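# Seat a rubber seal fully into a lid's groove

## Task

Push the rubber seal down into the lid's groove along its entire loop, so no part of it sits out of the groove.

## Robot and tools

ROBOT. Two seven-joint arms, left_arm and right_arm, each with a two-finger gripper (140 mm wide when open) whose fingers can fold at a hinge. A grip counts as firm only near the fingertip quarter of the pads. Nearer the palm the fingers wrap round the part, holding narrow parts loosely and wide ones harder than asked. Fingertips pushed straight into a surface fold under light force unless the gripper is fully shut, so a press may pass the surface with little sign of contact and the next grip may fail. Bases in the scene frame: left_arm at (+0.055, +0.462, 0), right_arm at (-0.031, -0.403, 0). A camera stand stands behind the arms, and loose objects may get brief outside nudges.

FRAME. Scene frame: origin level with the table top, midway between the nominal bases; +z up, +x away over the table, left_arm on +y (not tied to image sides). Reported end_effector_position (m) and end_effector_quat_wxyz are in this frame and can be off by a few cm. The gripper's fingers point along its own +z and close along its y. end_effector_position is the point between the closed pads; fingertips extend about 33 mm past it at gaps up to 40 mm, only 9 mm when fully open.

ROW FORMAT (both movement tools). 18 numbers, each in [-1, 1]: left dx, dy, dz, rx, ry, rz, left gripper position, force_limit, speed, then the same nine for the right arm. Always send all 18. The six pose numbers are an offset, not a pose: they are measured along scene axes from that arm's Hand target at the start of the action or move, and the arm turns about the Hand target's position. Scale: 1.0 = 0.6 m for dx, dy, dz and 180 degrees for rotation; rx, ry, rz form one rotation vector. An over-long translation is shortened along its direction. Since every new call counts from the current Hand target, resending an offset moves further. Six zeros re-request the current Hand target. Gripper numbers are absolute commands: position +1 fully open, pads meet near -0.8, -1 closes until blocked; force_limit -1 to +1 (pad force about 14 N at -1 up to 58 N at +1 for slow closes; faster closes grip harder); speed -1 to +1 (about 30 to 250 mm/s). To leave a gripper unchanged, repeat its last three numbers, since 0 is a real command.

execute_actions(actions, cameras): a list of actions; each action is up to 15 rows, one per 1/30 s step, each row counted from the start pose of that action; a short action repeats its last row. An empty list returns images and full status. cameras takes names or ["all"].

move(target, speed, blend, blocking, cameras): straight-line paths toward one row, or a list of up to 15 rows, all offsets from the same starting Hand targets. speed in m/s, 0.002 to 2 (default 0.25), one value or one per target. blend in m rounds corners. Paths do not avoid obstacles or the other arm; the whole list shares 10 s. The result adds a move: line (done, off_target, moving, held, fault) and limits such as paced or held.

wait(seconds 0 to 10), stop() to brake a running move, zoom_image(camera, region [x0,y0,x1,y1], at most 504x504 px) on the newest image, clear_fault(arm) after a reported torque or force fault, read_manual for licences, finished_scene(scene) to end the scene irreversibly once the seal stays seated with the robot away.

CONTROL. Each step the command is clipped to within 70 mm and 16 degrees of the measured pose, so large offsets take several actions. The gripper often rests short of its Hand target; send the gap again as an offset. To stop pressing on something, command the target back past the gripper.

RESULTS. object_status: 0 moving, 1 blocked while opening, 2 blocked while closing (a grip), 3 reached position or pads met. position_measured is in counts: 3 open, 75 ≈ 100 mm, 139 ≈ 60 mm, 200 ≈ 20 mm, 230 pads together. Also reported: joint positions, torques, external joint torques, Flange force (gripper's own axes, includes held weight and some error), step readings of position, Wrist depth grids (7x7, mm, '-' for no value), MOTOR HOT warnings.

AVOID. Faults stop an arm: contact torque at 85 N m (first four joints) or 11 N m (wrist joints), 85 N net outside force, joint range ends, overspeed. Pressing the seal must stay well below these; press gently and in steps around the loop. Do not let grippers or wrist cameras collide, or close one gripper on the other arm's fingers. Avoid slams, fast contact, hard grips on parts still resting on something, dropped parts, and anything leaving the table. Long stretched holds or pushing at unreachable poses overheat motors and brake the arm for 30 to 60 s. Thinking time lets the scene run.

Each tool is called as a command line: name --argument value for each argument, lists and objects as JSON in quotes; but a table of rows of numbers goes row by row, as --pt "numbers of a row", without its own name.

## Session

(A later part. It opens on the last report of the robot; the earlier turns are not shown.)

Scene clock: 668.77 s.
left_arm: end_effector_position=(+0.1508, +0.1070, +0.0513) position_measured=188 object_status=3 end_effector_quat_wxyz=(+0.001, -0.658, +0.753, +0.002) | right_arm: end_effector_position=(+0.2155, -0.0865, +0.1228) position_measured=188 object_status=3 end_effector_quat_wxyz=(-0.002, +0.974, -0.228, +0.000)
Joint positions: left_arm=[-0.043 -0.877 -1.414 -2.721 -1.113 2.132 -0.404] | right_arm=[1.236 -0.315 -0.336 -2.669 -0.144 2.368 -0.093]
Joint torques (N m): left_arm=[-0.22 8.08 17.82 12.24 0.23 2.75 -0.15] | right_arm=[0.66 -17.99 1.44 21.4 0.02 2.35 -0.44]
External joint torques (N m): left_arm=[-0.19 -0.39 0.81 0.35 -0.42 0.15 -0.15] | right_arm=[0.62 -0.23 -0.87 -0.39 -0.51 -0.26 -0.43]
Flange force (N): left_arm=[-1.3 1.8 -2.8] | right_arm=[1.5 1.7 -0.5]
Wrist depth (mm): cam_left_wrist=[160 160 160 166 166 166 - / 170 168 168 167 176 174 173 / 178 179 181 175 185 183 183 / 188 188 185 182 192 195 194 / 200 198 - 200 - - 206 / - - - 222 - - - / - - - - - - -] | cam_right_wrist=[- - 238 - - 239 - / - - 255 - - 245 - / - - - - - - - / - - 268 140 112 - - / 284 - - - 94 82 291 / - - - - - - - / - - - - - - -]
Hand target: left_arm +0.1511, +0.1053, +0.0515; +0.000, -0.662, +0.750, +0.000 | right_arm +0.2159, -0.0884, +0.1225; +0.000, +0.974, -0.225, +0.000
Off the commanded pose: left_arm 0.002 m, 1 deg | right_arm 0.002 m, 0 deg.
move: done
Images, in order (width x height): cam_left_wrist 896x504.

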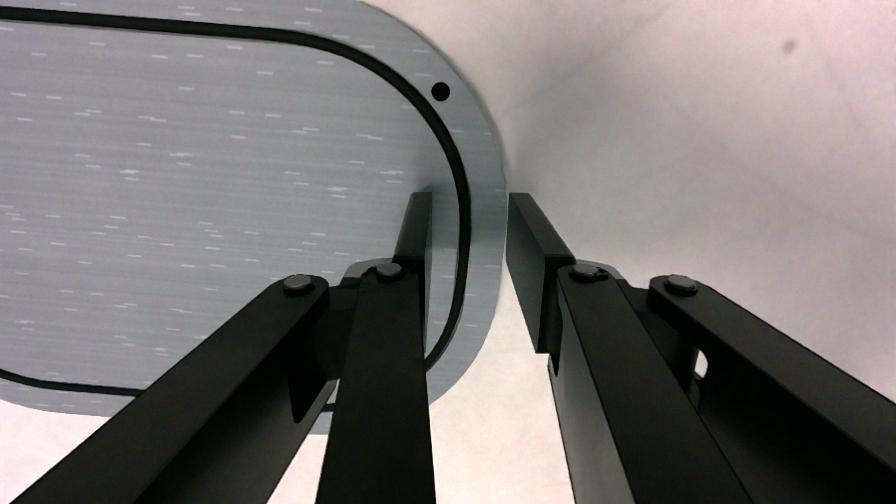

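move --pt "0.0033 -0.0005 0 0 0 0 -0.467 -0.1 0 0 0 0 0 0 0 -0.467 -0.1 0" --pt "0.0033 -0.0005 -0.0108 0 0 0 -1 -0.1 -1 0 0 0 0 0 0 -0.467 -0.1 0" --pt "0.0017 0.002 -0.0192 0 0 0 -1 -0.1 -1 0 0 0 0 0 0 -0.467 -0.1 0" --speed '[0.04,0.04,0.03]' --cameras '["cam_left_wrist"]'

zoom_image --camera "cam_left_wrist" --region '[360, 40, 580, 290]'

Scene clock: 673.10 s.
left_arm: end_effector_position=(+0.1532, +0.1063, +0.0436) position_measured=231 object_status=3 end_effector_quat_wxyz=(+0.002, -0.662, +0.749, +0.001) | right_arm: end_effector_position=(+0.2155, -0.0865, +0.1228) position_measured=188 object_status=3 end_effector_quat_wxyz=(-0.002, +0.974, -0.228, +0.000)
Joint positions: left_arm=[-0.018 -0.873 -1.449 -2.719 -1.137 2.151 -0.4] | right_arm=[1.236 -0.315 -0.336 -2.669 -0.144 2.368 -0.093]
Joint velocities: left_arm=[0 -0.001 0 0 0 0 0.005] | right_arm=[within noise]
Joint torques (N m): left_arm=[0.75 10.86 11.79 10.34 -1.71 3.76 0.23] | right_arm=[0.66 -17.98 1.45 21.39 0.01 2.36 -0.41]
External joint torques (N m): left_arm=[0.73 1.96 -5.29 -1.01 -2.36 1.16 0.23] | right_arm=[0.7 -0.18 -0.77 -0.45 -0.52 -0.26 -0.41]
Flange force (N): left_arm=[9.9 -7.0 34.6] | right_arm=[1.2 1.7 -0.3]
Wrist depth (mm): cam_left_wrist=[154 153 151 158 160 158 156 / 163 163 159 159 169 168 165 / 169 170 168 166 177 176 175 / 179 180 177 119 187 187 183 / 199 190 - - 92 196 199 / 205 - - - - - 207 / - - - - - - -] | cam_right_wrist=[- - - - - - - / - - 253 - 253 - - / - - 258 - - - 268 / - - - 140 111 - - / - - - - 94 82 - / - - - - - - - / - - - 333 - - -]
Hand target: left_arm +0.1521, +0.1065, +0.0399; +0.000, -0.662, +0.750, +0.000 | right_arm +0.2159, -0.0884, +0.1225; +0.000, +0.974, -0.225, +0.000
Off the commanded pose: left_arm 0.004 m, 0 deg | right_arm 0.002 m, 0 deg.
move: off_target (left_arm)
Images, in order (width x height): cam_left_wrist 896x504.

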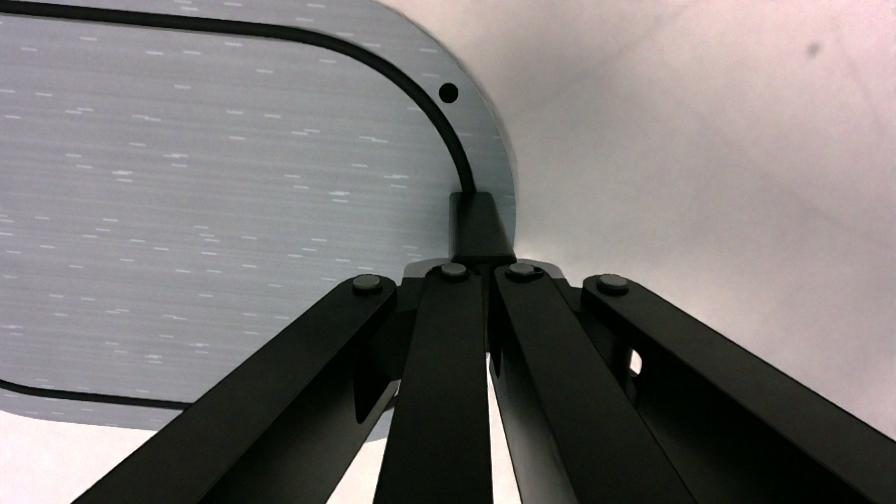

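Scaled by 2.016 from the camera's 896x504 image, which has a finer 1280x720 frame.

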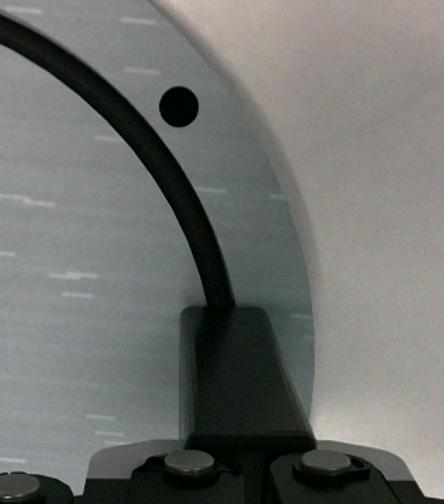

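move --pt "0 0 0.0067 0 0 0 -1 -0.1 -1 0 0 0 0 0 0 -0.467 -0.1 0" --pt "0 0 0.0067 0 0 0 -0.467 -0.1 0 0 0 0 0 0 0 -0.467 -0.1 0" --pt "0 0 0.025 0 0 0 -0.467 -0.1 0 0 0 0 0 0 0 -0.467 -0.1 0" --pt "0.0042 -0.0333 0.025 0 0 0.1022 -0.467 -0.1 0 0 0 0 0 0 0 -0.467 -0.1 0" --pt "0.0042 -0.0333 0.02 0 0 0.1022 -0.467 -0.1 0 0 0 0 0 0 0 -0.467 -0.1 0" --speed '[0.04,0.03,0.04,0.06,0.05]' --cameras '["cam_left_wrist"]'

zoom_image --camera "cam_left_wrist" --region '[430, 150, 520, 290]'

Scene clock: 679.90 s.
left_arm: end_effector_position=(+0.1542, +0.0881, +0.0518) position_measured=188 object_status=3 end_effector_quat_wxyz=(-0.001, +0.770, -0.638, -0.002) | right_arm: end_effector_position=(+0.2155, -0.0865, +0.1228) position_measured=188 object_status=3 end_effector_quat_wxyz=(-0.002, +0.974, -0.228, +0.000)
Joint positions: left_arm=[0.035 -0.932 -1.462 -2.657 -1.15 2.076 -0.707] | right_arm=[1.236 -0.315 -0.336 -2.669 -0.144 2.368 -0.093]
Joint torques (N m): left_arm=[-0.45 10.22 20.5 11.5 0.31 2.72 -0.2] | right_arm=[0.65 -17.96 1.41 21.38 0.02 2.35 -0.44]
External joint torques (N m): left_arm=[-0.46 -0.31 1.61 0.35 -0.39 0.1 -0.2] | right_arm=[0.6 -0.16 -0.9 -0.39 -0.51 -0.26 -0.43]
Flange force (N): left_arm=[-3.9 2.1 -6.0] | right_arm=[1.6 1.4 -0.3]
Wrist depth (mm): cam_left_wrist=[160 159 158 166 167 166 164 / 170 168 168 166 176 175 173 / 178 177 176 173 185 183 183 / 189 188 184 180 191 194 194 / 201 198 - 208 - - 205 / - - - 224 - - - / - - - 241 - - -] | cam_right_wrist=[- - - - - - - / - 242 - - - - - / - - - - - - - / - - - 275 116 - - / - - - - 95 82 - / - - - - - - - / - - - - - - -]
Hand target: left_arm +0.1546, +0.0866, +0.0519; +0.000, +0.773, -0.635, +0.000 | right_arm +0.2159, -0.0884, +0.1225; +0.000, +0.974, -0.225, +0.000
Off the commanded pose: left_arm 0.002 m, 1 deg | right_arm 0.002 m, 0 deg.
move: done
Images, in order (width x height): cam_left_wrist 896x504.

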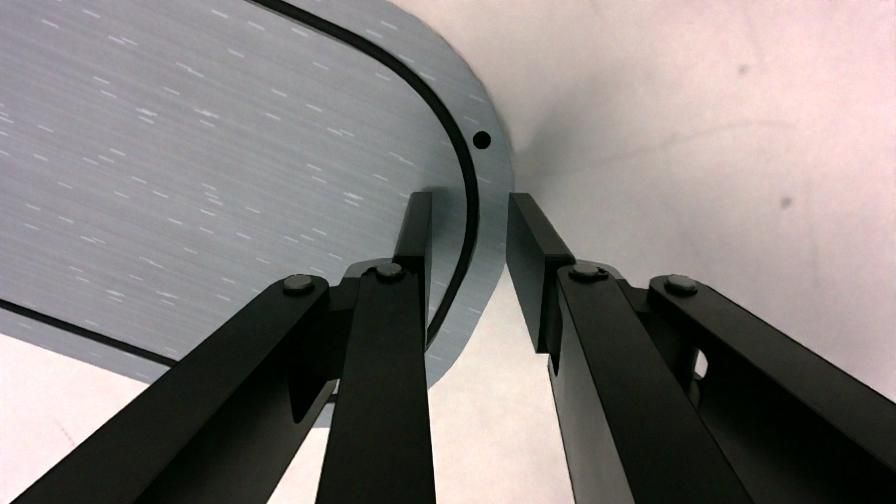

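Scaled by 3.600 from the camera's 896x504 image, which has a finer 1280x720 frame.

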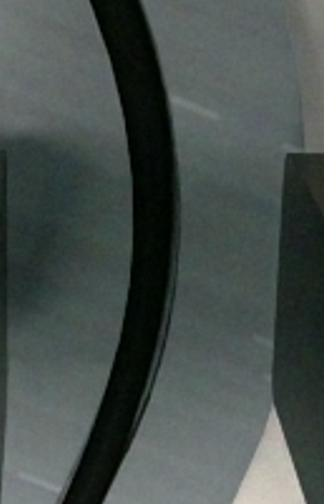

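move --pt "-0.0017 -0.0003 0 0 0 -0.0167 -0.467 -0.1 0 0 0 0 0 0 0 -0.467 -0.1 0" --pt "-0.0017 -0.0003 -0.011 0 0 -0.0167 -1 -0.1 -1 0 0 0 0 0 0 -0.467 -0.1 0" --pt "-0.0033 0.0022 -0.0195 0 0 -0.0167 -1 -0.1 -1 0 0 0 0 0 0 -0.467 -0.1 0" --speed '[0.04,0.04,0.03]' --cameras '["cam_left_wrist"]'

zoom_image --camera "cam_left_wrist" --region '[360, 40, 580, 290]'

Scene clock: 684.70 s.
left_arm: end_effector_position=(+0.1535, +0.0872, +0.0444) position_measured=231 object_status=3 end_effector_quat_wxyz=(-0.001, +0.757, -0.654, +0.000) | right_arm: end_effector_position=(+0.2155, -0.0865, +0.1228) position_measured=188 object_status=3 end_effector_quat_wxyz=(-0.002, +0.974, -0.228, +0.000)
Joint positions: left_arm=[0.045 -0.925 -1.491 -2.658 -1.169 2.098 -0.663] | right_arm=[1.236 -0.315 -0.336 -2.669 -0.144 2.368 -0.093]
Joint torques (N m): left_arm=[0.73 11.9 12.92 9.39 -1.62 3.74 0.26] | right_arm=[0.66 -17.99 1.4 21.39 0.02 2.36 -0.45]
External joint torques (N m): left_arm=[0.7 1.1 -5.94 -1.44 -2.3 1.1 0.26] | right_arm=[0.62 -0.2 -0.9 -0.42 -0.51 -0.26 -0.45]
Flange force (N): left_arm=[8.9 -3.5 32.8] | right_arm=[1.6 1.6 -0.3]
Wrist depth (mm): cam_left_wrist=[- 151 152 160 160 159 157 / - 159 160 161 169 168 166 / 173 170 169 167 177 177 176 / 181 180 176 120 186 186 185 / 193 192 - - 92 195 197 / 221 - - - - - 205 / - - - - - - -] | cam_right_wrist=[- - - - - - - / - - - - - - 246 / - - 261 - - - - / 269 - - 140 112 - - / - - - - 94 82 - / - - - - - - - / - - - - - - -]
Hand target: left_arm +0.1527, +0.0879, +0.0402; +0.000, +0.756, -0.655, +0.000 | right_arm +0.2159, -0.0884, +0.1225; +0.000, +0.974, -0.225, +0.000
Off the commanded pose: left_arm 0.004 m, 0 deg | right_arm 0.002 m, 0 deg.
move: off_target (left_arm)
Images, in order (width x height): cam_left_wrist 896x504.

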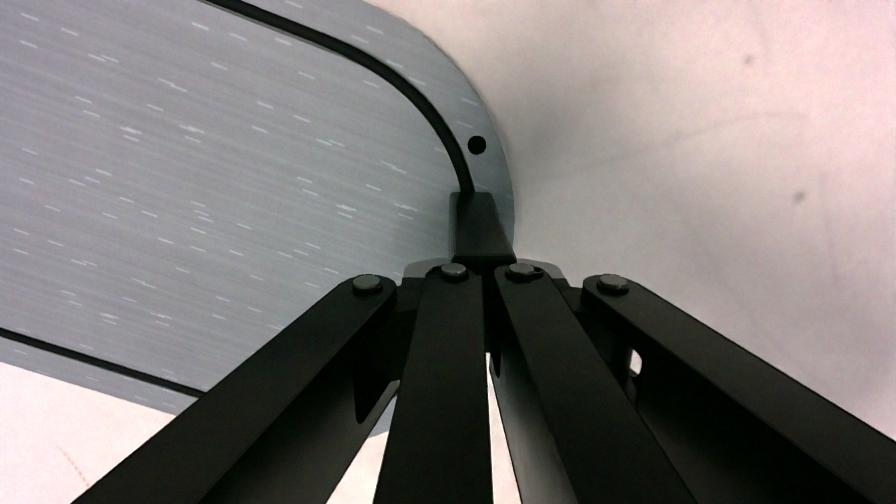

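Scaled by 2.016 from the camera's 896x504 image, which has a finer 1280x720 frame.

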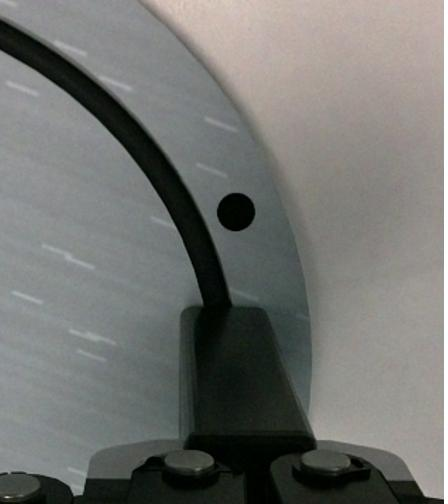

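move --pt "0 0 0.0083 0 0 0 -1 -0.1 -1 0 -0.1667 0.0333 0 0 0 -0.467 -0.1 0" --pt "0 0 0.0083 0 0 0 -0.467 -0.1 0 0 -0.1667 0.0333 0 0 0 -0.467 -0.1 0" --pt "0 0 0.035 0 0 0 -0.467 -0.1 0 0 -0.1667 0.0333 0 0 0 -0.467 -0.1 0" --pt "0.0125 -0.0312 0.035 0 0 0.1022 -0.467 -0.1 0 0 -0.1667 0.0333 0 0 0 -0.467 -0.1 0" --pt "0.0125 -0.0312 0.0193 0 0 0.1022 -0.467 -0.1 0 0 -0.1667 0.0333 0 0 0 -0.467 -0.1 0" --speed 0.08 --cameras '["cam_left_wrist"]'

zoom_image --camera "cam_left_wrist" --region '[430, 150, 520, 290]'

Scene clock: 695.67 s.
left_arm: end_effector_position=(+0.1589, +0.0704, +0.0518) position_measured=188 object_status=3 end_effector_quat_wxyz=(-0.001, +0.849, -0.528, -0.003) | right_arm: end_effector_position=(+0.2160, -0.1868, +0.1429) position_measured=188 object_status=3 end_effector_quat_wxyz=(-0.002, +0.974, -0.228, +0.000)
Joint positions: left_arm=[0.107 -0.984 -1.5 -2.596 -1.182 2.024 -0.963] | right_arm=[1.078 -0.638 -0.386 -2.848 -0.285 2.229 -0.172]
Joint velocities: left_arm=[0.001 0.001 -0.001 0.001 -0.004 0.003 0] | right_arm=[within noise]
Joint torques (N m): left_arm=[-0.21 11.97 21.68 10.58 0.52 3.01 -0.05] | right_arm=[0.8 -8.56 3.31 22.11 0.15 2.37 -0.48]
External joint torques (N m): left_arm=[-0.21 -0.48 1.13 0.05 -0.21 0.39 -0.05] | right_arm=[0.81 -0.59 -0.8 -0.35 -0.45 -0.24 -0.48]
Flange force (N): left_arm=[-2.9 0.2 -3.1] | right_arm=[0.9 2.7 -0.8]
Wrist depth (mm): cam_left_wrist=[159 159 158 166 166 165 164 / 169 167 167 168 175 174 173 / 177 176 174 173 185 184 182 / 187 187 183 147 190 193 192 / 202 197 - 198 - - 204 / - - - 226 - - - / - - - - - - -] | cam_right_wrist=[- - - - - - - / - - - - - - - / - - - - - - - / - - - 141 111 - - / - - - 321 94 93 300 / - - - - - - - / - - - - - - -]
Hand target: left_arm +0.1602, +0.0692, +0.0518; +0.000, +0.851, -0.525, +0.000 | right_arm +0.2159, -0.1885, +0.1424; +0.000, +0.974, -0.225, +0.000
Off the commanded pose: left_arm 0.002 m, 0 deg | right_arm 0.002 m, 0 deg.
move: done
Images, in order (width x height): cam_left_wrist 896x504.

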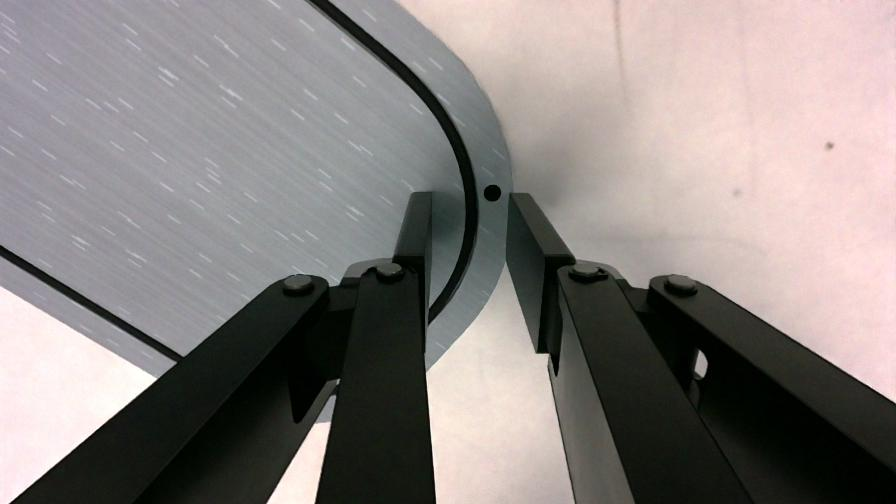

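Scaled by 3.600 from the camera's 896x504 image, which has a finer 1280x720 frame.

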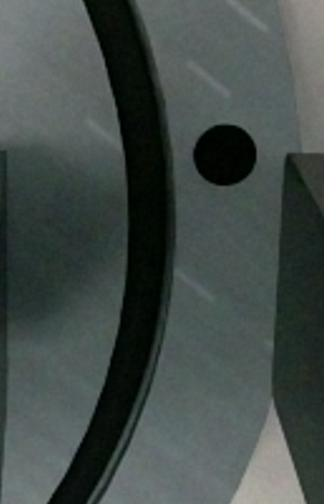

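move --pt "-0.0005 -0.0003 -0.0113 0 0 0 -1 -0.1 -1 0 0 0 0 0 0 -0.467 -0.1 0" --pt "-0.002 0.002 -0.0195 0 0 0 -1 -0.1 -1 0 0 0 0 0 0 -0.467 -0.1 0" --speed 0.05 --cameras '["cam_left_wrist"]'

zoom_image --camera "cam_left_wrist" --region '[430, 150, 520, 290]'

Scene clock: 698.03 s.
left_arm: end_effector_position=(+0.1583, +0.0679, +0.0451) position_measured=227 object_status=2 end_effector_quat_wxyz=(+0.002, +0.851, -0.525, -0.001) | right_arm: end_effector_position=(+0.2160, -0.1868, +0.1429) position_measured=188 object_status=3 end_effector_quat_wxyz=(-0.002, +0.974, -0.228, +0.000)
Joint positions: left_arm=[0.118 -0.984 -1.524 -2.595 -1.207 2.039 -0.963] | right_arm=[1.078 -0.638 -0.386 -2.848 -0.285 2.229 -0.172]
Joint velocities: left_arm=[0.001 0.002 0 0 -0.002 0.005 0.001] | right_arm=[within noise]
Joint torques (N m): left_arm=[0.91 12.6 13.71 7.79 -0.97 3.65 0.23] | right_arm=[0.8 -8.55 3.29 22.05 0.15 2.36 -0.48]
External joint torques (N m): left_arm=[0.97 -0.21 -6.85 -2.38 -1.69 1.03 0.23] | right_arm=[0.84 -0.51 -0.82 -0.49 -0.45 -0.27 -0.48]
Flange force (N): left_arm=[7.1 -1.5 31.2] | right_arm=[0.8 2.7 -0.5]
Wrist depth (mm): cam_left_wrist=[- 152 153 160 162 160 159 / 163 160 159 160 170 168 167 / 168 169 168 165 176 177 176 / 180 179 176 115 185 188 186 / 191 187 - - - 196 198 / 215 - - - - - 207 / - - - - - - -] | cam_right_wrist=[- - - - - - - / - - - 267 - - - / - - 292 - - - - / - 297 - 141 112 - 300 / - - - - 94 93 303 / - - - - - - - / - - - - - - -]
Hand target: left_arm +0.1590, +0.0704, +0.0401; +0.000, +0.851, -0.525, +0.000 | right_arm +0.2159, -0.1885, +0.1424; +0.000, +0.974, -0.225, +0.000
Off the commanded pose: left_arm 0.006 m, 0 deg | right_arm 0.002 m, 0 deg.
move: off_target (left_arm)
Images, in order (width x height): cam_left_wrist 896x504.

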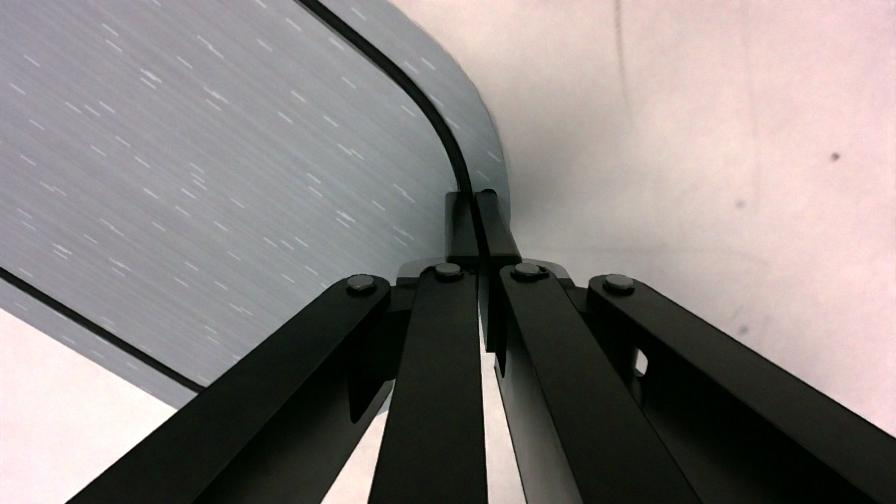

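Scaled by 3.600 from the camera's 896x504 image, which has a finer 1280x720 frame.

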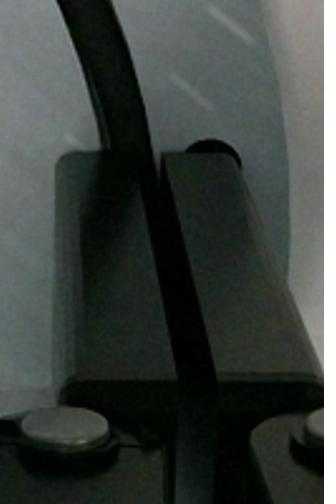

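move --pt "-0.001 -0.0035 0.0078 0 0 0 -1 -0.1 -1 0 0 0 0 0 0 -0.467 -0.1 0" --pt "-0.001 -0.0035 0.0083 0 0 0 -0.467 -0.1 0 0 0 0 0 0 0 -0.467 -0.1 0" --pt "0 -0.002 0.0195 0 0 0 -0.467 -0.1 0 0 0 0 0 0 0 -0.467 -0.1 0" --speed 0.05 --cameras '["cam_left_wrist"]'

zoom_image --camera "cam_left_wrist" --region '[430, 150, 520, 290]'

Scene clock: 702.10 s.
left_arm: end_effector_position=(+0.1594, +0.0676, +0.0517) position_measured=188 object_status=3 end_effector_quat_wxyz=(+0.002, +0.850, -0.527, +0.001) | right_arm: end_effector_position=(+0.2160, -0.1868, +0.1429) position_measured=188 object_status=3 end_effector_quat_wxyz=(-0.002, +0.974, -0.228, +0.000)
Joint positions: left_arm=[0.107 -0.984 -1.503 -2.595 -1.19 2.032 -0.963] | right_arm=[1.078 -0.638 -0.386 -2.848 -0.285 2.229 -0.172]
Joint torques (N m): left_arm=[-1.45 12.16 22.24 10.56 1.12 2.45 -0.14] | right_arm=[0.81 -8.5 3.28 22.07 0.16 2.37 -0.43]
External joint torques (N m): left_arm=[-1.42 -0.33 1.69 0.08 0.39 -0.19 -0.14] | right_arm=[0.77 -0.5 -0.89 -0.39 -0.44 -0.25 -0.43]
Flange force (N): left_arm=[-7.9 2.3 -9.6] | right_arm=[1.0 2.5 -0.5]
Wrist depth (mm): cam_left_wrist=[160 159 158 166 169 167 165 / 169 167 167 167 176 174 173 / 176 176 175 173 184 184 182 / - 188 183 146 190 194 193 / 200 195 - 205 - - 203 / - - - 220 - - - / - - - 236 - - -] | cam_right_wrist=[- - 260 248 - - - / - - - - - 271 - / - 287 - - - - - / - - - 140 292 - 292 / - - - - 94 94 302 / - - - - - - - / - - - - - - -]
Hand target: left_arm +0.1590, +0.0692, +0.0518; +0.000, +0.851, -0.525, +0.000 | right_arm +0.2159, -0.1885, +0.1424; +0.000, +0.974, -0.225, +0.000
Off the commanded pose: left_arm 0.002 m, 0 deg | right_arm 0.002 m, 0 deg.
move: done
Images, in order (width x height): cam_left_wrist 896x504.

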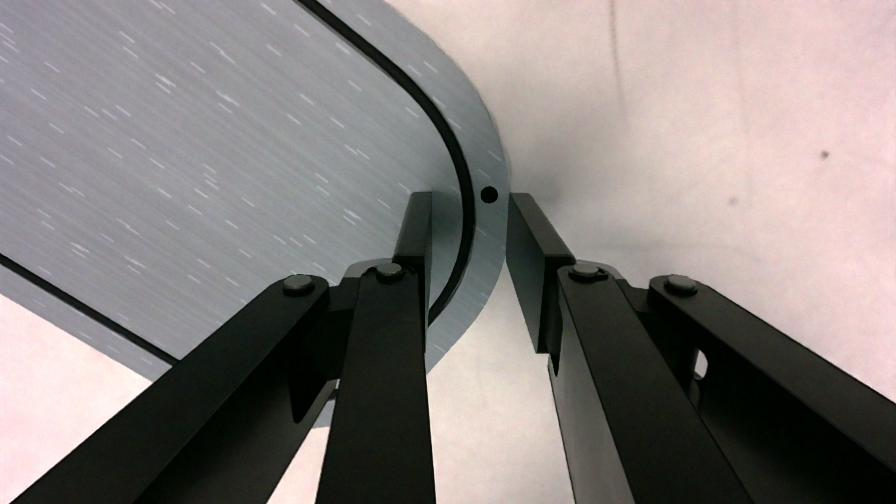

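Scaled by 3.600 from the camera's 896x504 image, which has a finer 1280x720 frame.

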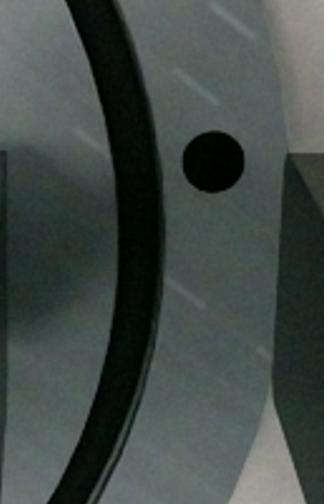

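move --pt "0.001 0.0005 -0.0092 0 0 0 -1 -0.1 -1 0 0 0 0 0 0 -0.467 -0.1 0" --pt "-0.0007 0.003 -0.0197 0 0 0 -1 -0.1 -1 0 0 0 0 0 0 -0.467 -0.1 0" --speed 0.05 --cameras '["cam_left_wrist"]'

zoom_image --camera "cam_left_wrist" --region '[430, 150, 520, 290]'

Scene clock: 704.47 s.
left_arm: end_effector_position=(+0.1597, +0.0682, +0.0452) position_measured=231 object_status=3 end_effector_quat_wxyz=(+0.001, +0.851, -0.525, +0.002) | right_arm: end_effector_position=(+0.2160, -0.1868, +0.1429) position_measured=188 object_status=3 end_effector_quat_wxyz=(-0.002, +0.974, -0.228, +0.000)
Joint positions: left_arm=[0.115 -0.984 -1.524 -2.598 -1.206 2.045 -0.963] | right_arm=[1.078 -0.638 -0.386 -2.848 -0.285 2.229 -0.172]
Joint velocities: left_arm=[-0.001 -0.001 -0.001 0 -0.001 0.004 0] | right_arm=[within noise]
Joint torques (N m): left_arm=[0.77 13.03 13.55 7.93 -0.97 3.06 0.16] | right_arm=[0.79 -8.51 3.24 22.09 0.16 2.37 -0.47]
External joint torques (N m): left_arm=[0.74 0.27 -7.04 -2.17 -1.7 0.41 0.16] | right_arm=[0.79 -0.47 -0.9 -0.4 -0.44 -0.25 -0.47]
Flange force (N): left_arm=[7.3 -0.6 30.5] | right_arm=[1.2 2.4 -0.4]
Wrist depth (mm): cam_left_wrist=[- 153 152 160 161 160 158 / - 161 160 161 170 169 166 / - 170 168 166 177 177 176 / 183 180 177 119 186 187 185 / 193 189 - - 92 194 197 / 216 - - - - - 206 / - - - - - - -] | cam_right_wrist=[- - - - - - - / - - 269 - - - - / - - - - - - - / - - - 139 116 - 296 / - - - 326 94 93 304 / - - - - - - - / - - - - - - -]
Hand target: left_arm +0.1585, +0.0710, +0.0400; +0.000, +0.851, -0.525, +0.000 | right_arm +0.2159, -0.1885, +0.1424; +0.000, +0.974, -0.225, +0.000
Off the commanded pose: left_arm 0.006 m, 0 deg | right_arm 0.002 m, 0 deg.
move: off_target (left_arm)
Images, in order (width x height): cam_left_wrist 896x504.

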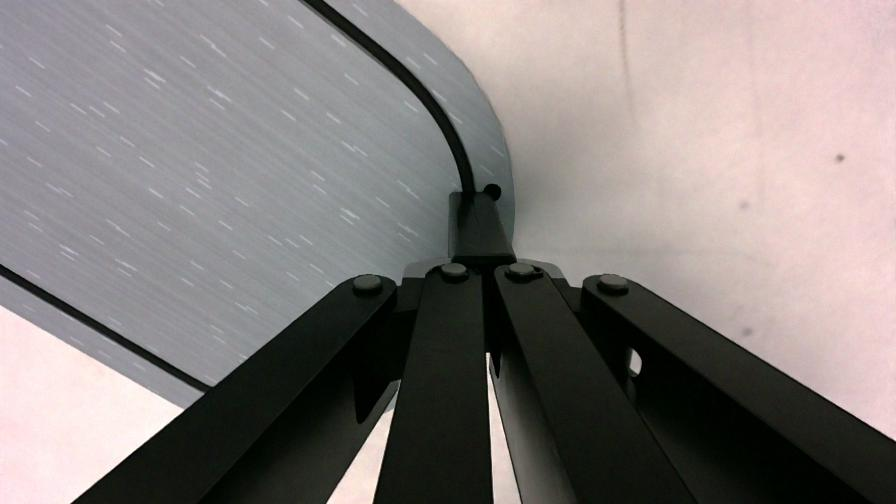

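Scaled by 3.600 from the camera's 896x504 image, which has a finer 1280x720 frame.

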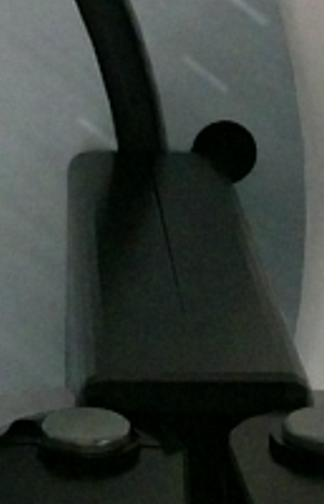

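move --pt "0 -0.002 0.0083 0 0 0 -1 -0.1 -1 0 0 0 0 0 0 -0.467 -0.1 0" --pt "0 -0.002 0.0083 0 0 0 -0.467 -0.1 0 0 0 0 0 0 0 -0.467 -0.1 0" --pt "0.001 -0.0025 0.035 0 0 0 -0.467 -0.1 0 0 0 0 0 0 0 -0.467 -0.1 0" --pt "0.0227 -0.028 0.035 0 0 0.1022 -0.467 -0.1 0 0 0 0 0 0 0 -0.467 -0.1 0" --pt "0.0227 -0.028 0.02 0 0 0.1022 -0.467 -0.1 0 0 0 0 0 0 0 -0.467 -0.1 0" --speed 0.08 --cameras '["cam_left_wrist"]'

zoom_image --camera "cam_left_wrist" --region '[430, 150, 520, 290]'

Scene clock: 710.97 s.
left_arm: end_effector_position=(+0.1706, +0.0552, +0.0521) position_measured=188 object_status=3 end_effector_quat_wxyz=(-0.001, +0.922, -0.386, -0.003) | right_arm: end_effector_position=(+0.2160, -0.1868, +0.1429) position_measured=188 object_status=3 end_effector_quat_wxyz=(-0.002, +0.974, -0.228, +0.000)
Joint positions: left_arm=[0.186 -1.03 -1.527 -2.537 -1.209 1.978 -1.256] | right_arm=[1.078 -0.638 -0.386 -2.848 -0.285 2.229 -0.172]
Joint velocities: left_arm=[0.001 0 0 0 -0.004 0.003 0] | right_arm=[within noise]
Joint torques (N m): left_arm=[-0.27 13.21 23.18 9.95 0.58 2.9 -0.12] | right_arm=[0.83 -8.52 3.29 22.1 0.15 2.38 -0.48]
External joint torques (N m): left_arm=[-0.26 -0.96 1.18 0.1 -0.2 0.28 -0.12] | right_arm=[0.83 -0.44 -0.86 -0.4 -0.46 -0.25 -0.48]
Flange force (N): left_arm=[-2.9 -0.1 -3.2] | right_arm=[1.1 2.2 -0.4]
Wrist depth (mm): cam_left_wrist=[- 157 157 164 167 166 165 / 169 166 167 165 176 174 173 / 176 176 175 172 184 183 182 / 187 185 181 180 189 194 193 / 212 - - 205 - - 202 / - - - - - - - / - - - 236 - - -] | cam_right_wrist=[- - - - - - 249 / - - - 276 - - 266 / - - - 279 - - - / - 295 - 140 132 - 294 / - - - - 94 93 301 / - - - 326 - - - / - - - - - - -]
Hand target: left_arm +0.1722, +0.0542, +0.0520; +0.000, +0.924, -0.383, +0.000 | right_arm +0.2159, -0.1885, +0.1424; +0.000, +0.974, -0.225, +0.000
Off the commanded pose: left_arm 0.002 m, 1 deg | right_arm 0.002 m, 0 deg.
move: done
Images, in order (width x height): cam_left_wrist 896x504.

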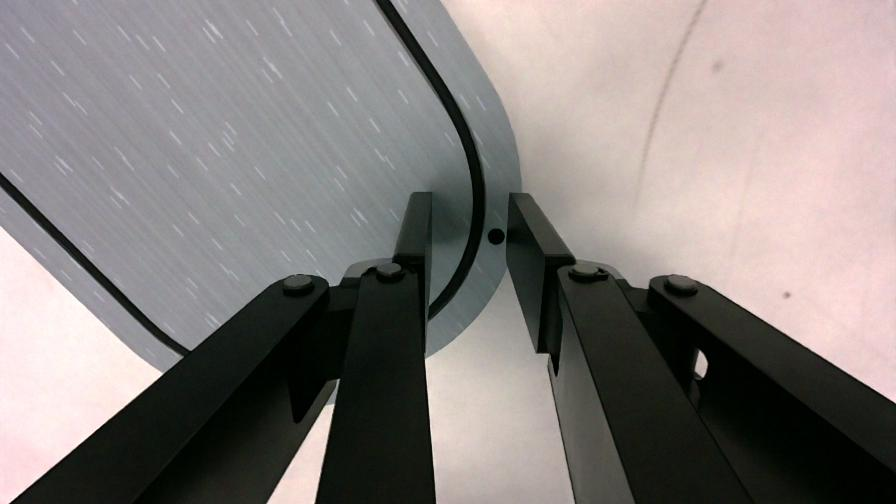

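Scaled by 3.600 from the camera's 896x504 image, which has a finer 1280x720 frame.

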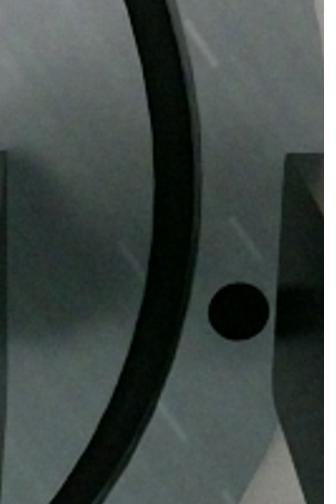

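move --pt "-0.0032 -0.0028 0 0 0 -0.044 -0.467 -0.1 0 0 0 0 0 0 0 -0.467 -0.1 0" --pt "-0.0032 -0.0028 -0.0093 0 0 -0.044 -1 -0.1 -1 0 0 0 0 0 0 -0.467 -0.1 0" --pt "-0.0049 -0.0003 -0.0197 0 0 -0.044 -1 -0.1 -1 0 0 0 0 0 0 -0.467 -0.1 0" --speed 0.05 --cameras '["cam_left_wrist"]'

zoom_image --camera "cam_left_wrist" --region '[430, 150, 520, 290]'

Scene clock: 716.77 s.
left_arm: end_effector_position=(+0.1693, +0.0526, +0.0459) position_measured=231 object_status=3 end_effector_quat_wxyz=(+0.001, +0.896, -0.444, -0.001) | right_arm: end_effector_position=(+0.2160, -0.1868, +0.1429) position_measured=188 object_status=3 end_effector_quat_wxyz=(-0.002, +0.974, -0.228, +0.000)
Joint positions: left_arm=[0.191 -1.021 -1.549 -2.536 -1.221 2.001 -1.131] | right_arm=[1.078 -0.638 -0.386 -2.848 -0.285 2.229 -0.172]
Joint velocities: left_arm=[0 0 0 0 0 0 0.005] | right_arm=[within noise]
Joint torques (N m): left_arm=[1.33 13.84 13.57 7.81 -1.68 3.95 0.15] | right_arm=[0.83 -8.52 3.29 22.07 0.15 2.37 -0.46]
External joint torques (N m): left_arm=[1.3 -0.54 -8.41 -1.89 -2.44 1.31 0.15] | right_arm=[0.84 -0.44 -0.83 -0.42 -0.46 -0.25 -0.46]
Flange force (N): left_arm=[10.6 0.6 36.5] | right_arm=[1.0 2.2 -0.4]
Wrist depth (mm): cam_left_wrist=[- 152 150 161 161 160 159 / 163 160 161 161 169 169 167 / 169 169 168 167 175 177 176 / - 179 176 119 187 187 186 / 192 188 - - 92 195 197 / 216 - - - - - 207 / - - - - - - -] | cam_right_wrist=[- - 262 - - 257 - / - - 270 266 - 268 - / - - - 285 - - - / - - - 175 112 300 - / 311 - - 318 94 93 303 / - - - - - - - / - - - - - - -]
Hand target: left_arm +0.1692, +0.0540, +0.0402; +0.000, +0.895, -0.445, +0.000 | right_arm +0.2159, -0.1885, +0.1424; +0.000, +0.974, -0.225, +0.000
Off the commanded pose: left_arm 0.006 m, 0 deg | right_arm 0.002 m, 0 deg.
move: off_target (left_arm)
Images, in order (width x height): cam_left_wrist 896x504.

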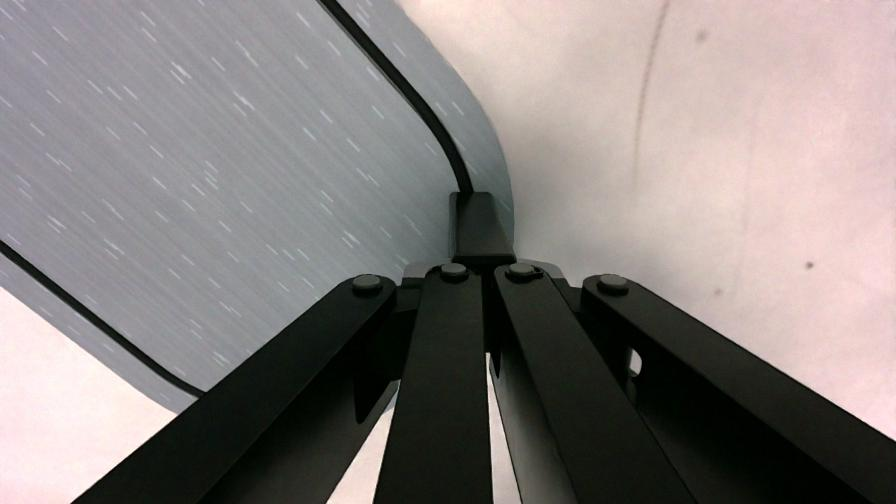

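Scaled by 3.600 from the camera's 896x504 image, which has a finer 1280x720 frame.

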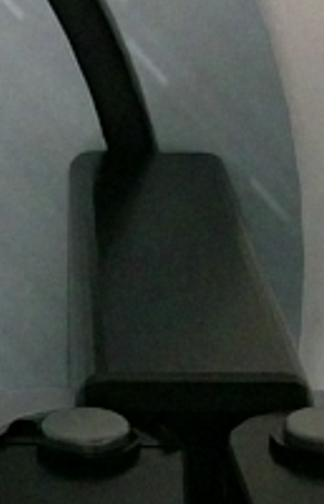

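move --pt "0 -0.002 0.0092 0 0 0 -1 -0.1 -1 0 0 0 0 0 0 -0.467 -0.1 0" --pt "0 -0.002 0.0092 0 0 0 -0.467 -0.1 0 0 0 0 0 0 0 -0.467 -0.1 0" --pt "0.001 -0.0025 0.035 0 0 0 -0.467 -0.1 0 0 0 0 0 0 0 -0.467 -0.1 0" --pt "0.0255 -0.0255 0.035 0 0 0.096 -0.467 -0.1 0 0 0 0 0 0 0 -0.467 -0.1 0" --pt "0.0255 -0.0255 0.02 0 0 0.096 -0.467 -0.1 0 0 0 0 0 0 0 -0.467 -0.1 0" --speed 0.08 --cameras '["cam_left_wrist"]'

zoom_image --camera "cam_left_wrist" --region '[430, 150, 520, 290]'

Scene clock: 722.77 s.
left_arm: end_effector_position=(+0.1829, +0.0396, +0.0524) position_measured=188 object_status=3 end_effector_quat_wxyz=(-0.001, +0.951, -0.310, -0.003) | right_arm: end_effector_position=(+0.2160, -0.1868, +0.1429) position_measured=188 object_status=3 end_effector_quat_wxyz=(-0.002, +0.974, -0.228, +0.000)
Joint positions: left_arm=[0.261 -1.062 -1.55 -2.477 -1.224 1.947 -1.402] | right_arm=[1.078 -0.638 -0.386 -2.848 -0.285 2.229 -0.172]
Joint torques (N m): left_arm=[-0.42 14.98 24.62 9.5 0.45 2.88 -0.16] | right_arm=[0.78 -8.52 3.26 22.11 0.16 2.37 -0.45]
External joint torques (N m): left_arm=[-0.4 -0.79 1.34 -0.05 -0.34 0.25 -0.16] | right_arm=[0.8 -0.45 -0.86 -0.43 -0.44 -0.26 -0.45]
Flange force (N): left_arm=[-3.6 -0.8 -3.2] | right_arm=[1.0 2.3 -0.4]
Wrist depth (mm): cam_left_wrist=[158 158 157 165 166 166 165 / 168 166 166 168 175 174 173 / 175 175 172 171 184 183 182 / 186 183 182 180 190 193 192 / 211 - - 196 - - 203 / - - - 220 - - - / - - - 235 - - -] | cam_right_wrist=[- - 264 - - - - / - 272 - - - 264 - / - - - - 282 276 285 / - 296 - 141 133 - 295 / - - - - 94 94 302 / - - - - - - - / - - - - - - -]
Hand target: left_arm +0.1845, +0.0387, +0.0522; +0.000, +0.952, -0.306, +0.000 | right_arm +0.2159, -0.1885, +0.1424; +0.000, +0.974, -0.225, +0.000
Off the commanded pose: left_arm 0.002 m, 1 deg | right_arm 0.002 m, 0 deg.
move: done
Images, in order (width x height): cam_left_wrist 896x504.

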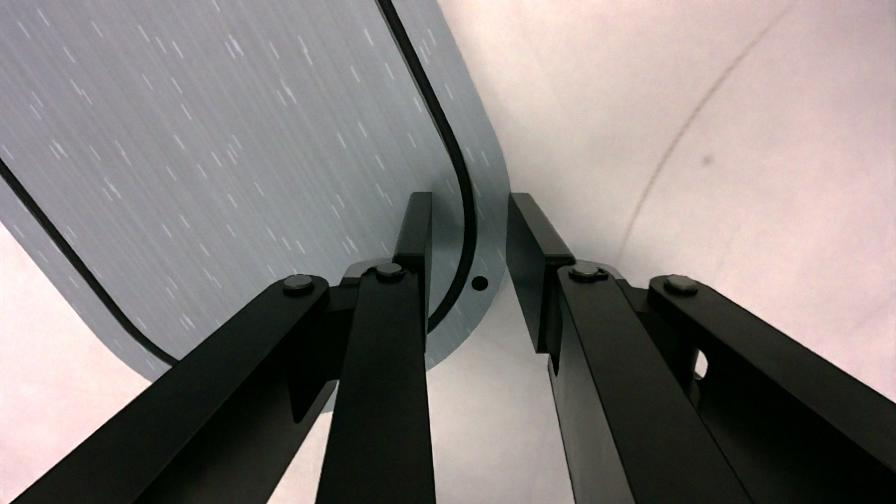

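Scaled by 3.600 from the camera's 896x504 image, which has a finer 1280x720 frame.

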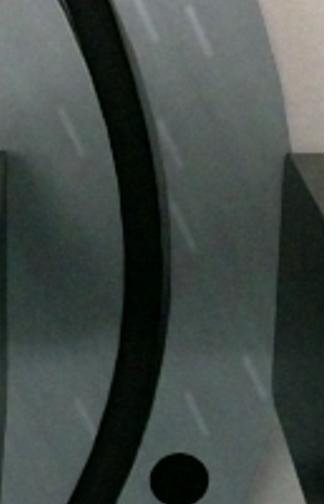

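move --pt "0 0 -0.0097 0 0 0 -1 -0.1 -1 0 0 0 0 0 0 -0.467 -0.1 0" --pt "-0.0017 0.0025 -0.0197 0 0 0 -1 -0.1 -1 0 0 0 0 0 0 -0.467 -0.1 0" --speed 0.05 --cameras '["cam_left_wrist"]'

zoom_image --camera "cam_left_wrist" --region '[430, 150, 520, 290]'

Scene clock: 724.93 s.
left_arm: end_effector_position=(+0.1820, +0.0381, +0.0466) position_measured=227 object_status=0 end_effector_quat_wxyz=(+0.002, +0.952, -0.307, -0.003) | right_arm: end_effector_position=(+0.2160, -0.1868, +0.1429) position_measured=188 object_status=3 end_effector_quat_wxyz=(-0.002, +0.974, -0.228, +0.000)
Joint positions: left_arm=[0.267 -1.063 -1.567 -2.478 -1.244 1.956 -1.402] | right_arm=[1.078 -0.638 -0.386 -2.848 -0.285 2.229 -0.172]
Joint torques (N m): left_arm=[1.65 13.59 14.22 6.6 -1.46 4.19 0.07] | right_arm=[0.8 -8.54 3.29 22.11 0.15 2.37 -0.42]
External joint torques (N m): left_arm=[1.63 -2.42 -9.16 -2.69 -2.25 1.55 0.07] | right_arm=[0.84 -0.45 -0.81 -0.46 -0.45 -0.26 -0.42]
Flange force (N): left_arm=[8.7 2.0 36.8] | right_arm=[0.8 2.4 -0.4]
Wrist depth (mm): cam_left_wrist=[- 152 151 160 161 161 160 / 162 159 159 156 170 168 168 / 167 169 169 166 177 177 177 / 181 179 175 120 186 191 187 / 189 187 - - - 196 198 / 213 - - - - - 208 / - - - - - - -] | cam_right_wrist=[- - - - 251 - - / - - - 274 - - - / - 279 286 286 - - - / - 306 - 139 111 - 291 / - 303 - - 94 93 300 / - - - - - - - / - - - - - - -]
Hand target: left_arm +0.1835, +0.0402, +0.0404; +0.000, +0.952, -0.306, +0.000 | right_arm +0.2159, -0.1885, +0.1424; +0.000, +0.974, -0.225, +0.000
Off the commanded pose: left_arm 0.007 m, 0 deg | right_arm 0.002 m, 0 deg.
move: off_target (left_arm)
Images, in order (width x height): cam_left_wrist 896x504.

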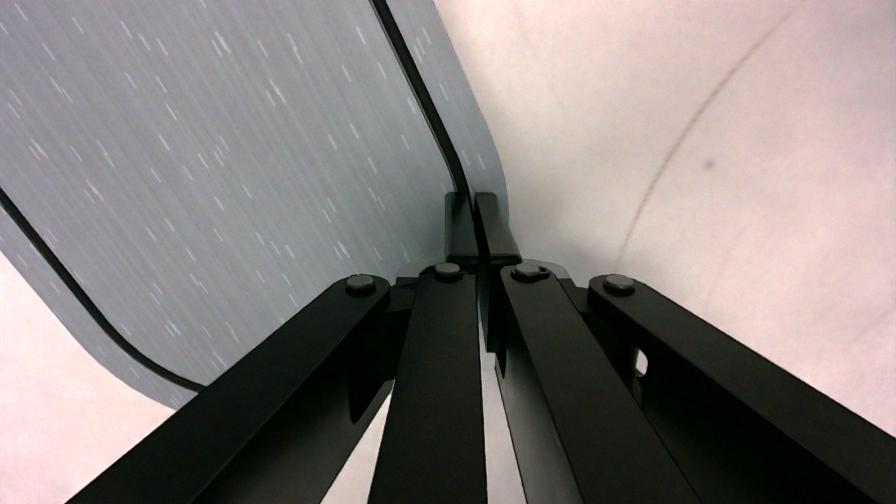

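Scaled by 3.600 from the camera's 896x504 image, which has a finer 1280x720 frame.

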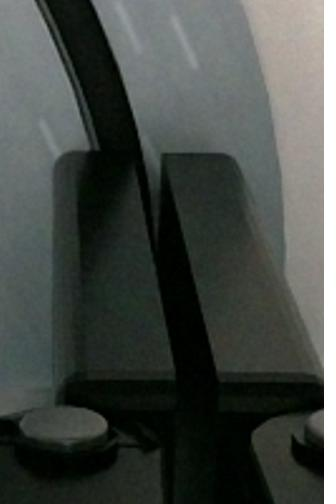

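move --pt "0 -0.0025 0.0092 0 0 0 -1 -0.1 -1 0 0 0 0 0 0 -0.467 -0.1 0" --pt "0 -0.0025 0.0097 0 0 0 -0.467 -0.1 0 0 0 0 0 0 0 -0.467 -0.1 0" --pt "0.0015 -0.0025 0.02 0 0 0 -0.467 -0.1 0 0 0 0 0 0 0 -0.467 -0.1 0" --speed 0.05 --cameras '["cam_left_wrist"]'

zoom_image --camera "cam_left_wrist" --region '[430, 150, 520, 290]'

Scene clock: 728.47 s.
left_arm: end_effector_position=(+0.1856, +0.0387, +0.0517) position_measured=188 object_status=3 end_effector_quat_wxyz=(+0.001, +0.952, -0.307, +0.001) | right_arm: end_effector_position=(+0.2160, -0.1868, +0.1429) position_measured=188 object_status=3 end_effector_quat_wxyz=(-0.002, +0.974, -0.228, +0.000)
Joint positions: left_arm=[0.264 -1.066 -1.553 -2.479 -1.233 1.953 -1.402] | right_arm=[1.078 -0.638 -0.386 -2.848 -0.285 2.229 -0.172]
Joint velocities: left_arm=[-0.001 -0.001 0 -0.001 0.003 -0.003 0.002] | right_arm=[within noise]
Joint torques (N m): left_arm=[-0.91 15.79 25.25 9.68 0.92 2.48 -0.13] | right_arm=[0.79 -8.56 3.31 22.12 0.16 2.38 -0.45]
External joint torques (N m): left_arm=[-0.92 -0.05 1.93 0.3 0.12 -0.16 -0.13] | right_arm=[0.79 -0.5 -0.81 -0.4 -0.45 -0.25 -0.44]
Flange force (N): left_arm=[-5.0 -0.7 -7.4] | right_arm=[0.9 2.5 -0.6]
Wrist depth (mm): cam_left_wrist=[158 158 157 165 167 166 165 / - 166 165 166 169 173 172 / 175 174 174 173 184 183 181 / 184 183 181 147 141 193 192 / 206 193 - 192 - - 203 / - - - - - - - / - - - - - - -] | cam_right_wrist=[- - - - - - - / - - 271 - - - - / - - - - - - - / - - - 140 112 - 296 / - - - - 94 94 300 / - - - 339 - - - / - - - - - - -]
Hand target: left_arm +0.1844, +0.0387, +0.0524; +0.000, +0.952, -0.306, +0.000 | right_arm +0.2159, -0.1885, +0.1424; +0.000, +0.974, -0.225, +0.000
Off the commanded pose: left_arm 0.001 m, 0 deg | right_arm 0.002 m, 0 deg.
move: done
Images, in order (width x height): cam_left_wrist 896x504.

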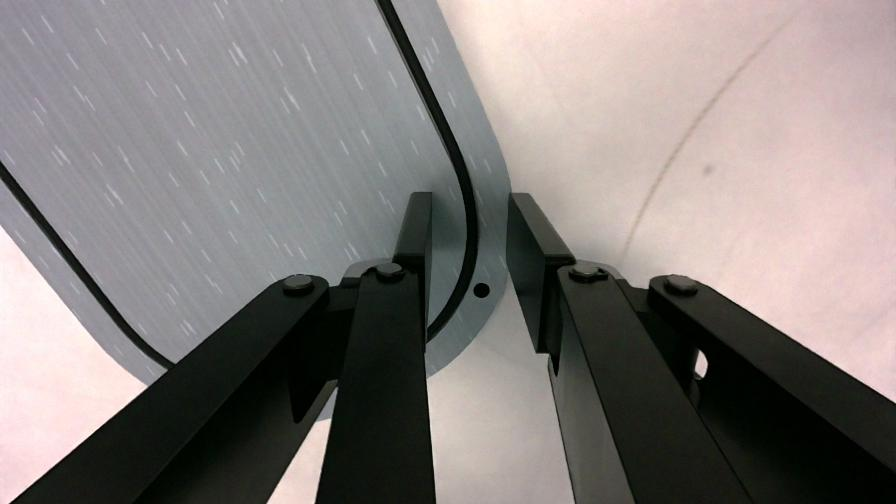

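Scaled by 3.600 from the camera's 896x504 image, which has a finer 1280x720 frame.

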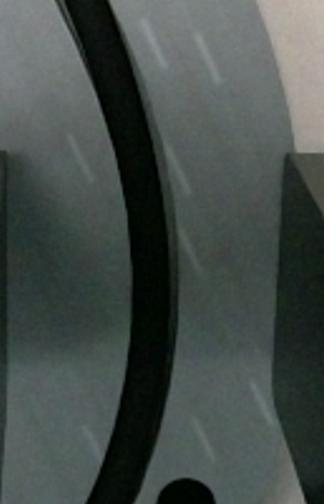

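move --pt "-0.0006 -0.0008 -0.0073 0 0 0 -1 -0.1 -1 0 0 0 0 0 0 -0.467 -0.1 0" --pt "-0.0022 0.0017 -0.0197 0 0 0 -1 -0.1 -1 0 0 0 0 0 0 -0.467 -0.1 0" --speed 0.05 --cameras '["cam_left_wrist"]'

zoom_image --camera "cam_left_wrist" --region '[430, 150, 520, 290]'

Scene clock: 730.57 s.
left_arm: end_effector_position=(+0.1834, +0.0375, +0.0466) position_measured=229 object_status=3 end_effector_quat_wxyz=(+0.002, +0.952, -0.307, +0.000) | right_arm: end_effector_position=(+0.2160, -0.1868, +0.1429) position_measured=188 object_status=3 end_effector_quat_wxyz=(-0.002, +0.974, -0.228, +0.000)
Joint positions: left_arm=[0.266 -1.066 -1.568 -2.479 -1.246 1.961 -1.402] | right_arm=[1.078 -0.638 -0.386 -2.848 -0.285 2.229 -0.172]
Joint velocities: left_arm=[0 -0.001 -0.002 0.001 -0.003 0.004 -0.001] | right_arm=[within noise]
Joint torques (N m): left_arm=[0.86 14.95 16.03 7.55 -0.99 3.32 0.03] | right_arm=[0.79 -8.52 3.28 22.09 0.15 2.36 -0.44]
External joint torques (N m): left_arm=[0.79 -1.07 -7.39 -1.67 -1.78 0.66 0.03] | right_arm=[0.82 -0.47 -0.82 -0.38 -0.45 -0.26 -0.44]
Flange force (N): left_arm=[6.3 2.6 27.8] | right_arm=[0.9 2.3 -0.5]
Wrist depth (mm): cam_left_wrist=[- 153 152 160 162 163 161 / 162 160 161 160 169 169 168 / 168 169 168 166 176 178 178 / 180 178 175 119 186 188 187 / 189 187 - - 93 196 198 / 213 - - - - - 209 / - - - - - - -] | cam_right_wrist=[- - - - - - - / - - - - - - - / - - - - - - - / - - - 174 292 - 288 / - - - - 94 94 302 / - - - - - - - / - - - - - - -]
Hand target: left_arm +0.1831, +0.0397, +0.0405; +0.000, +0.952, -0.306, +0.000 | right_arm +0.2159, -0.1885, +0.1424; +0.000, +0.974, -0.225, +0.000
Off the commanded pose: left_arm 0.006 m, 0 deg | right_arm 0.002 m, 0 deg.
move: off_target (left_arm)
Images, in order (width x height): cam_left_wrist 896x504.

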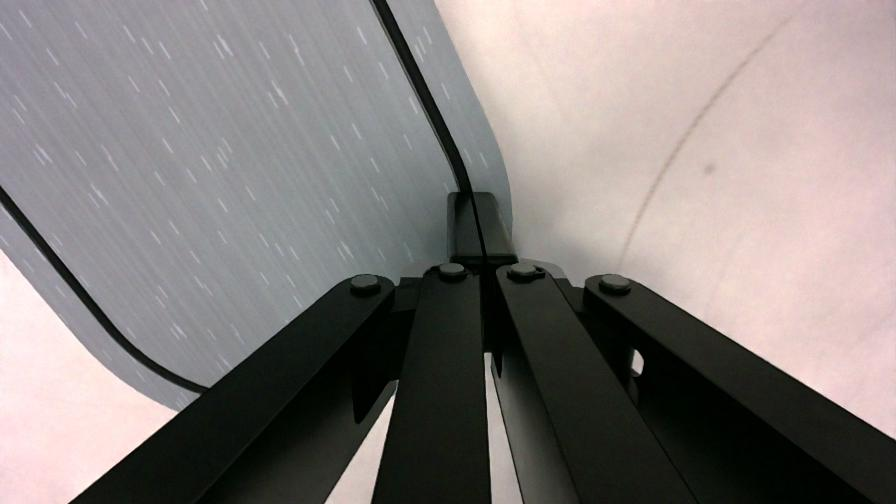

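Scaled by 3.600 from the camera's 896x504 image, which has a finer 1280x720 frame.

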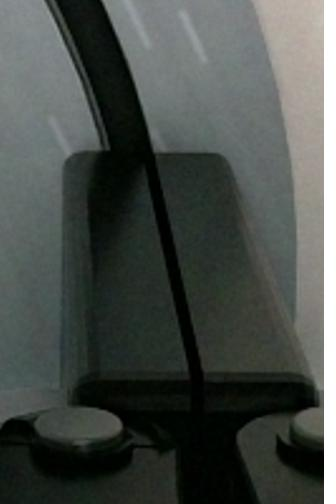

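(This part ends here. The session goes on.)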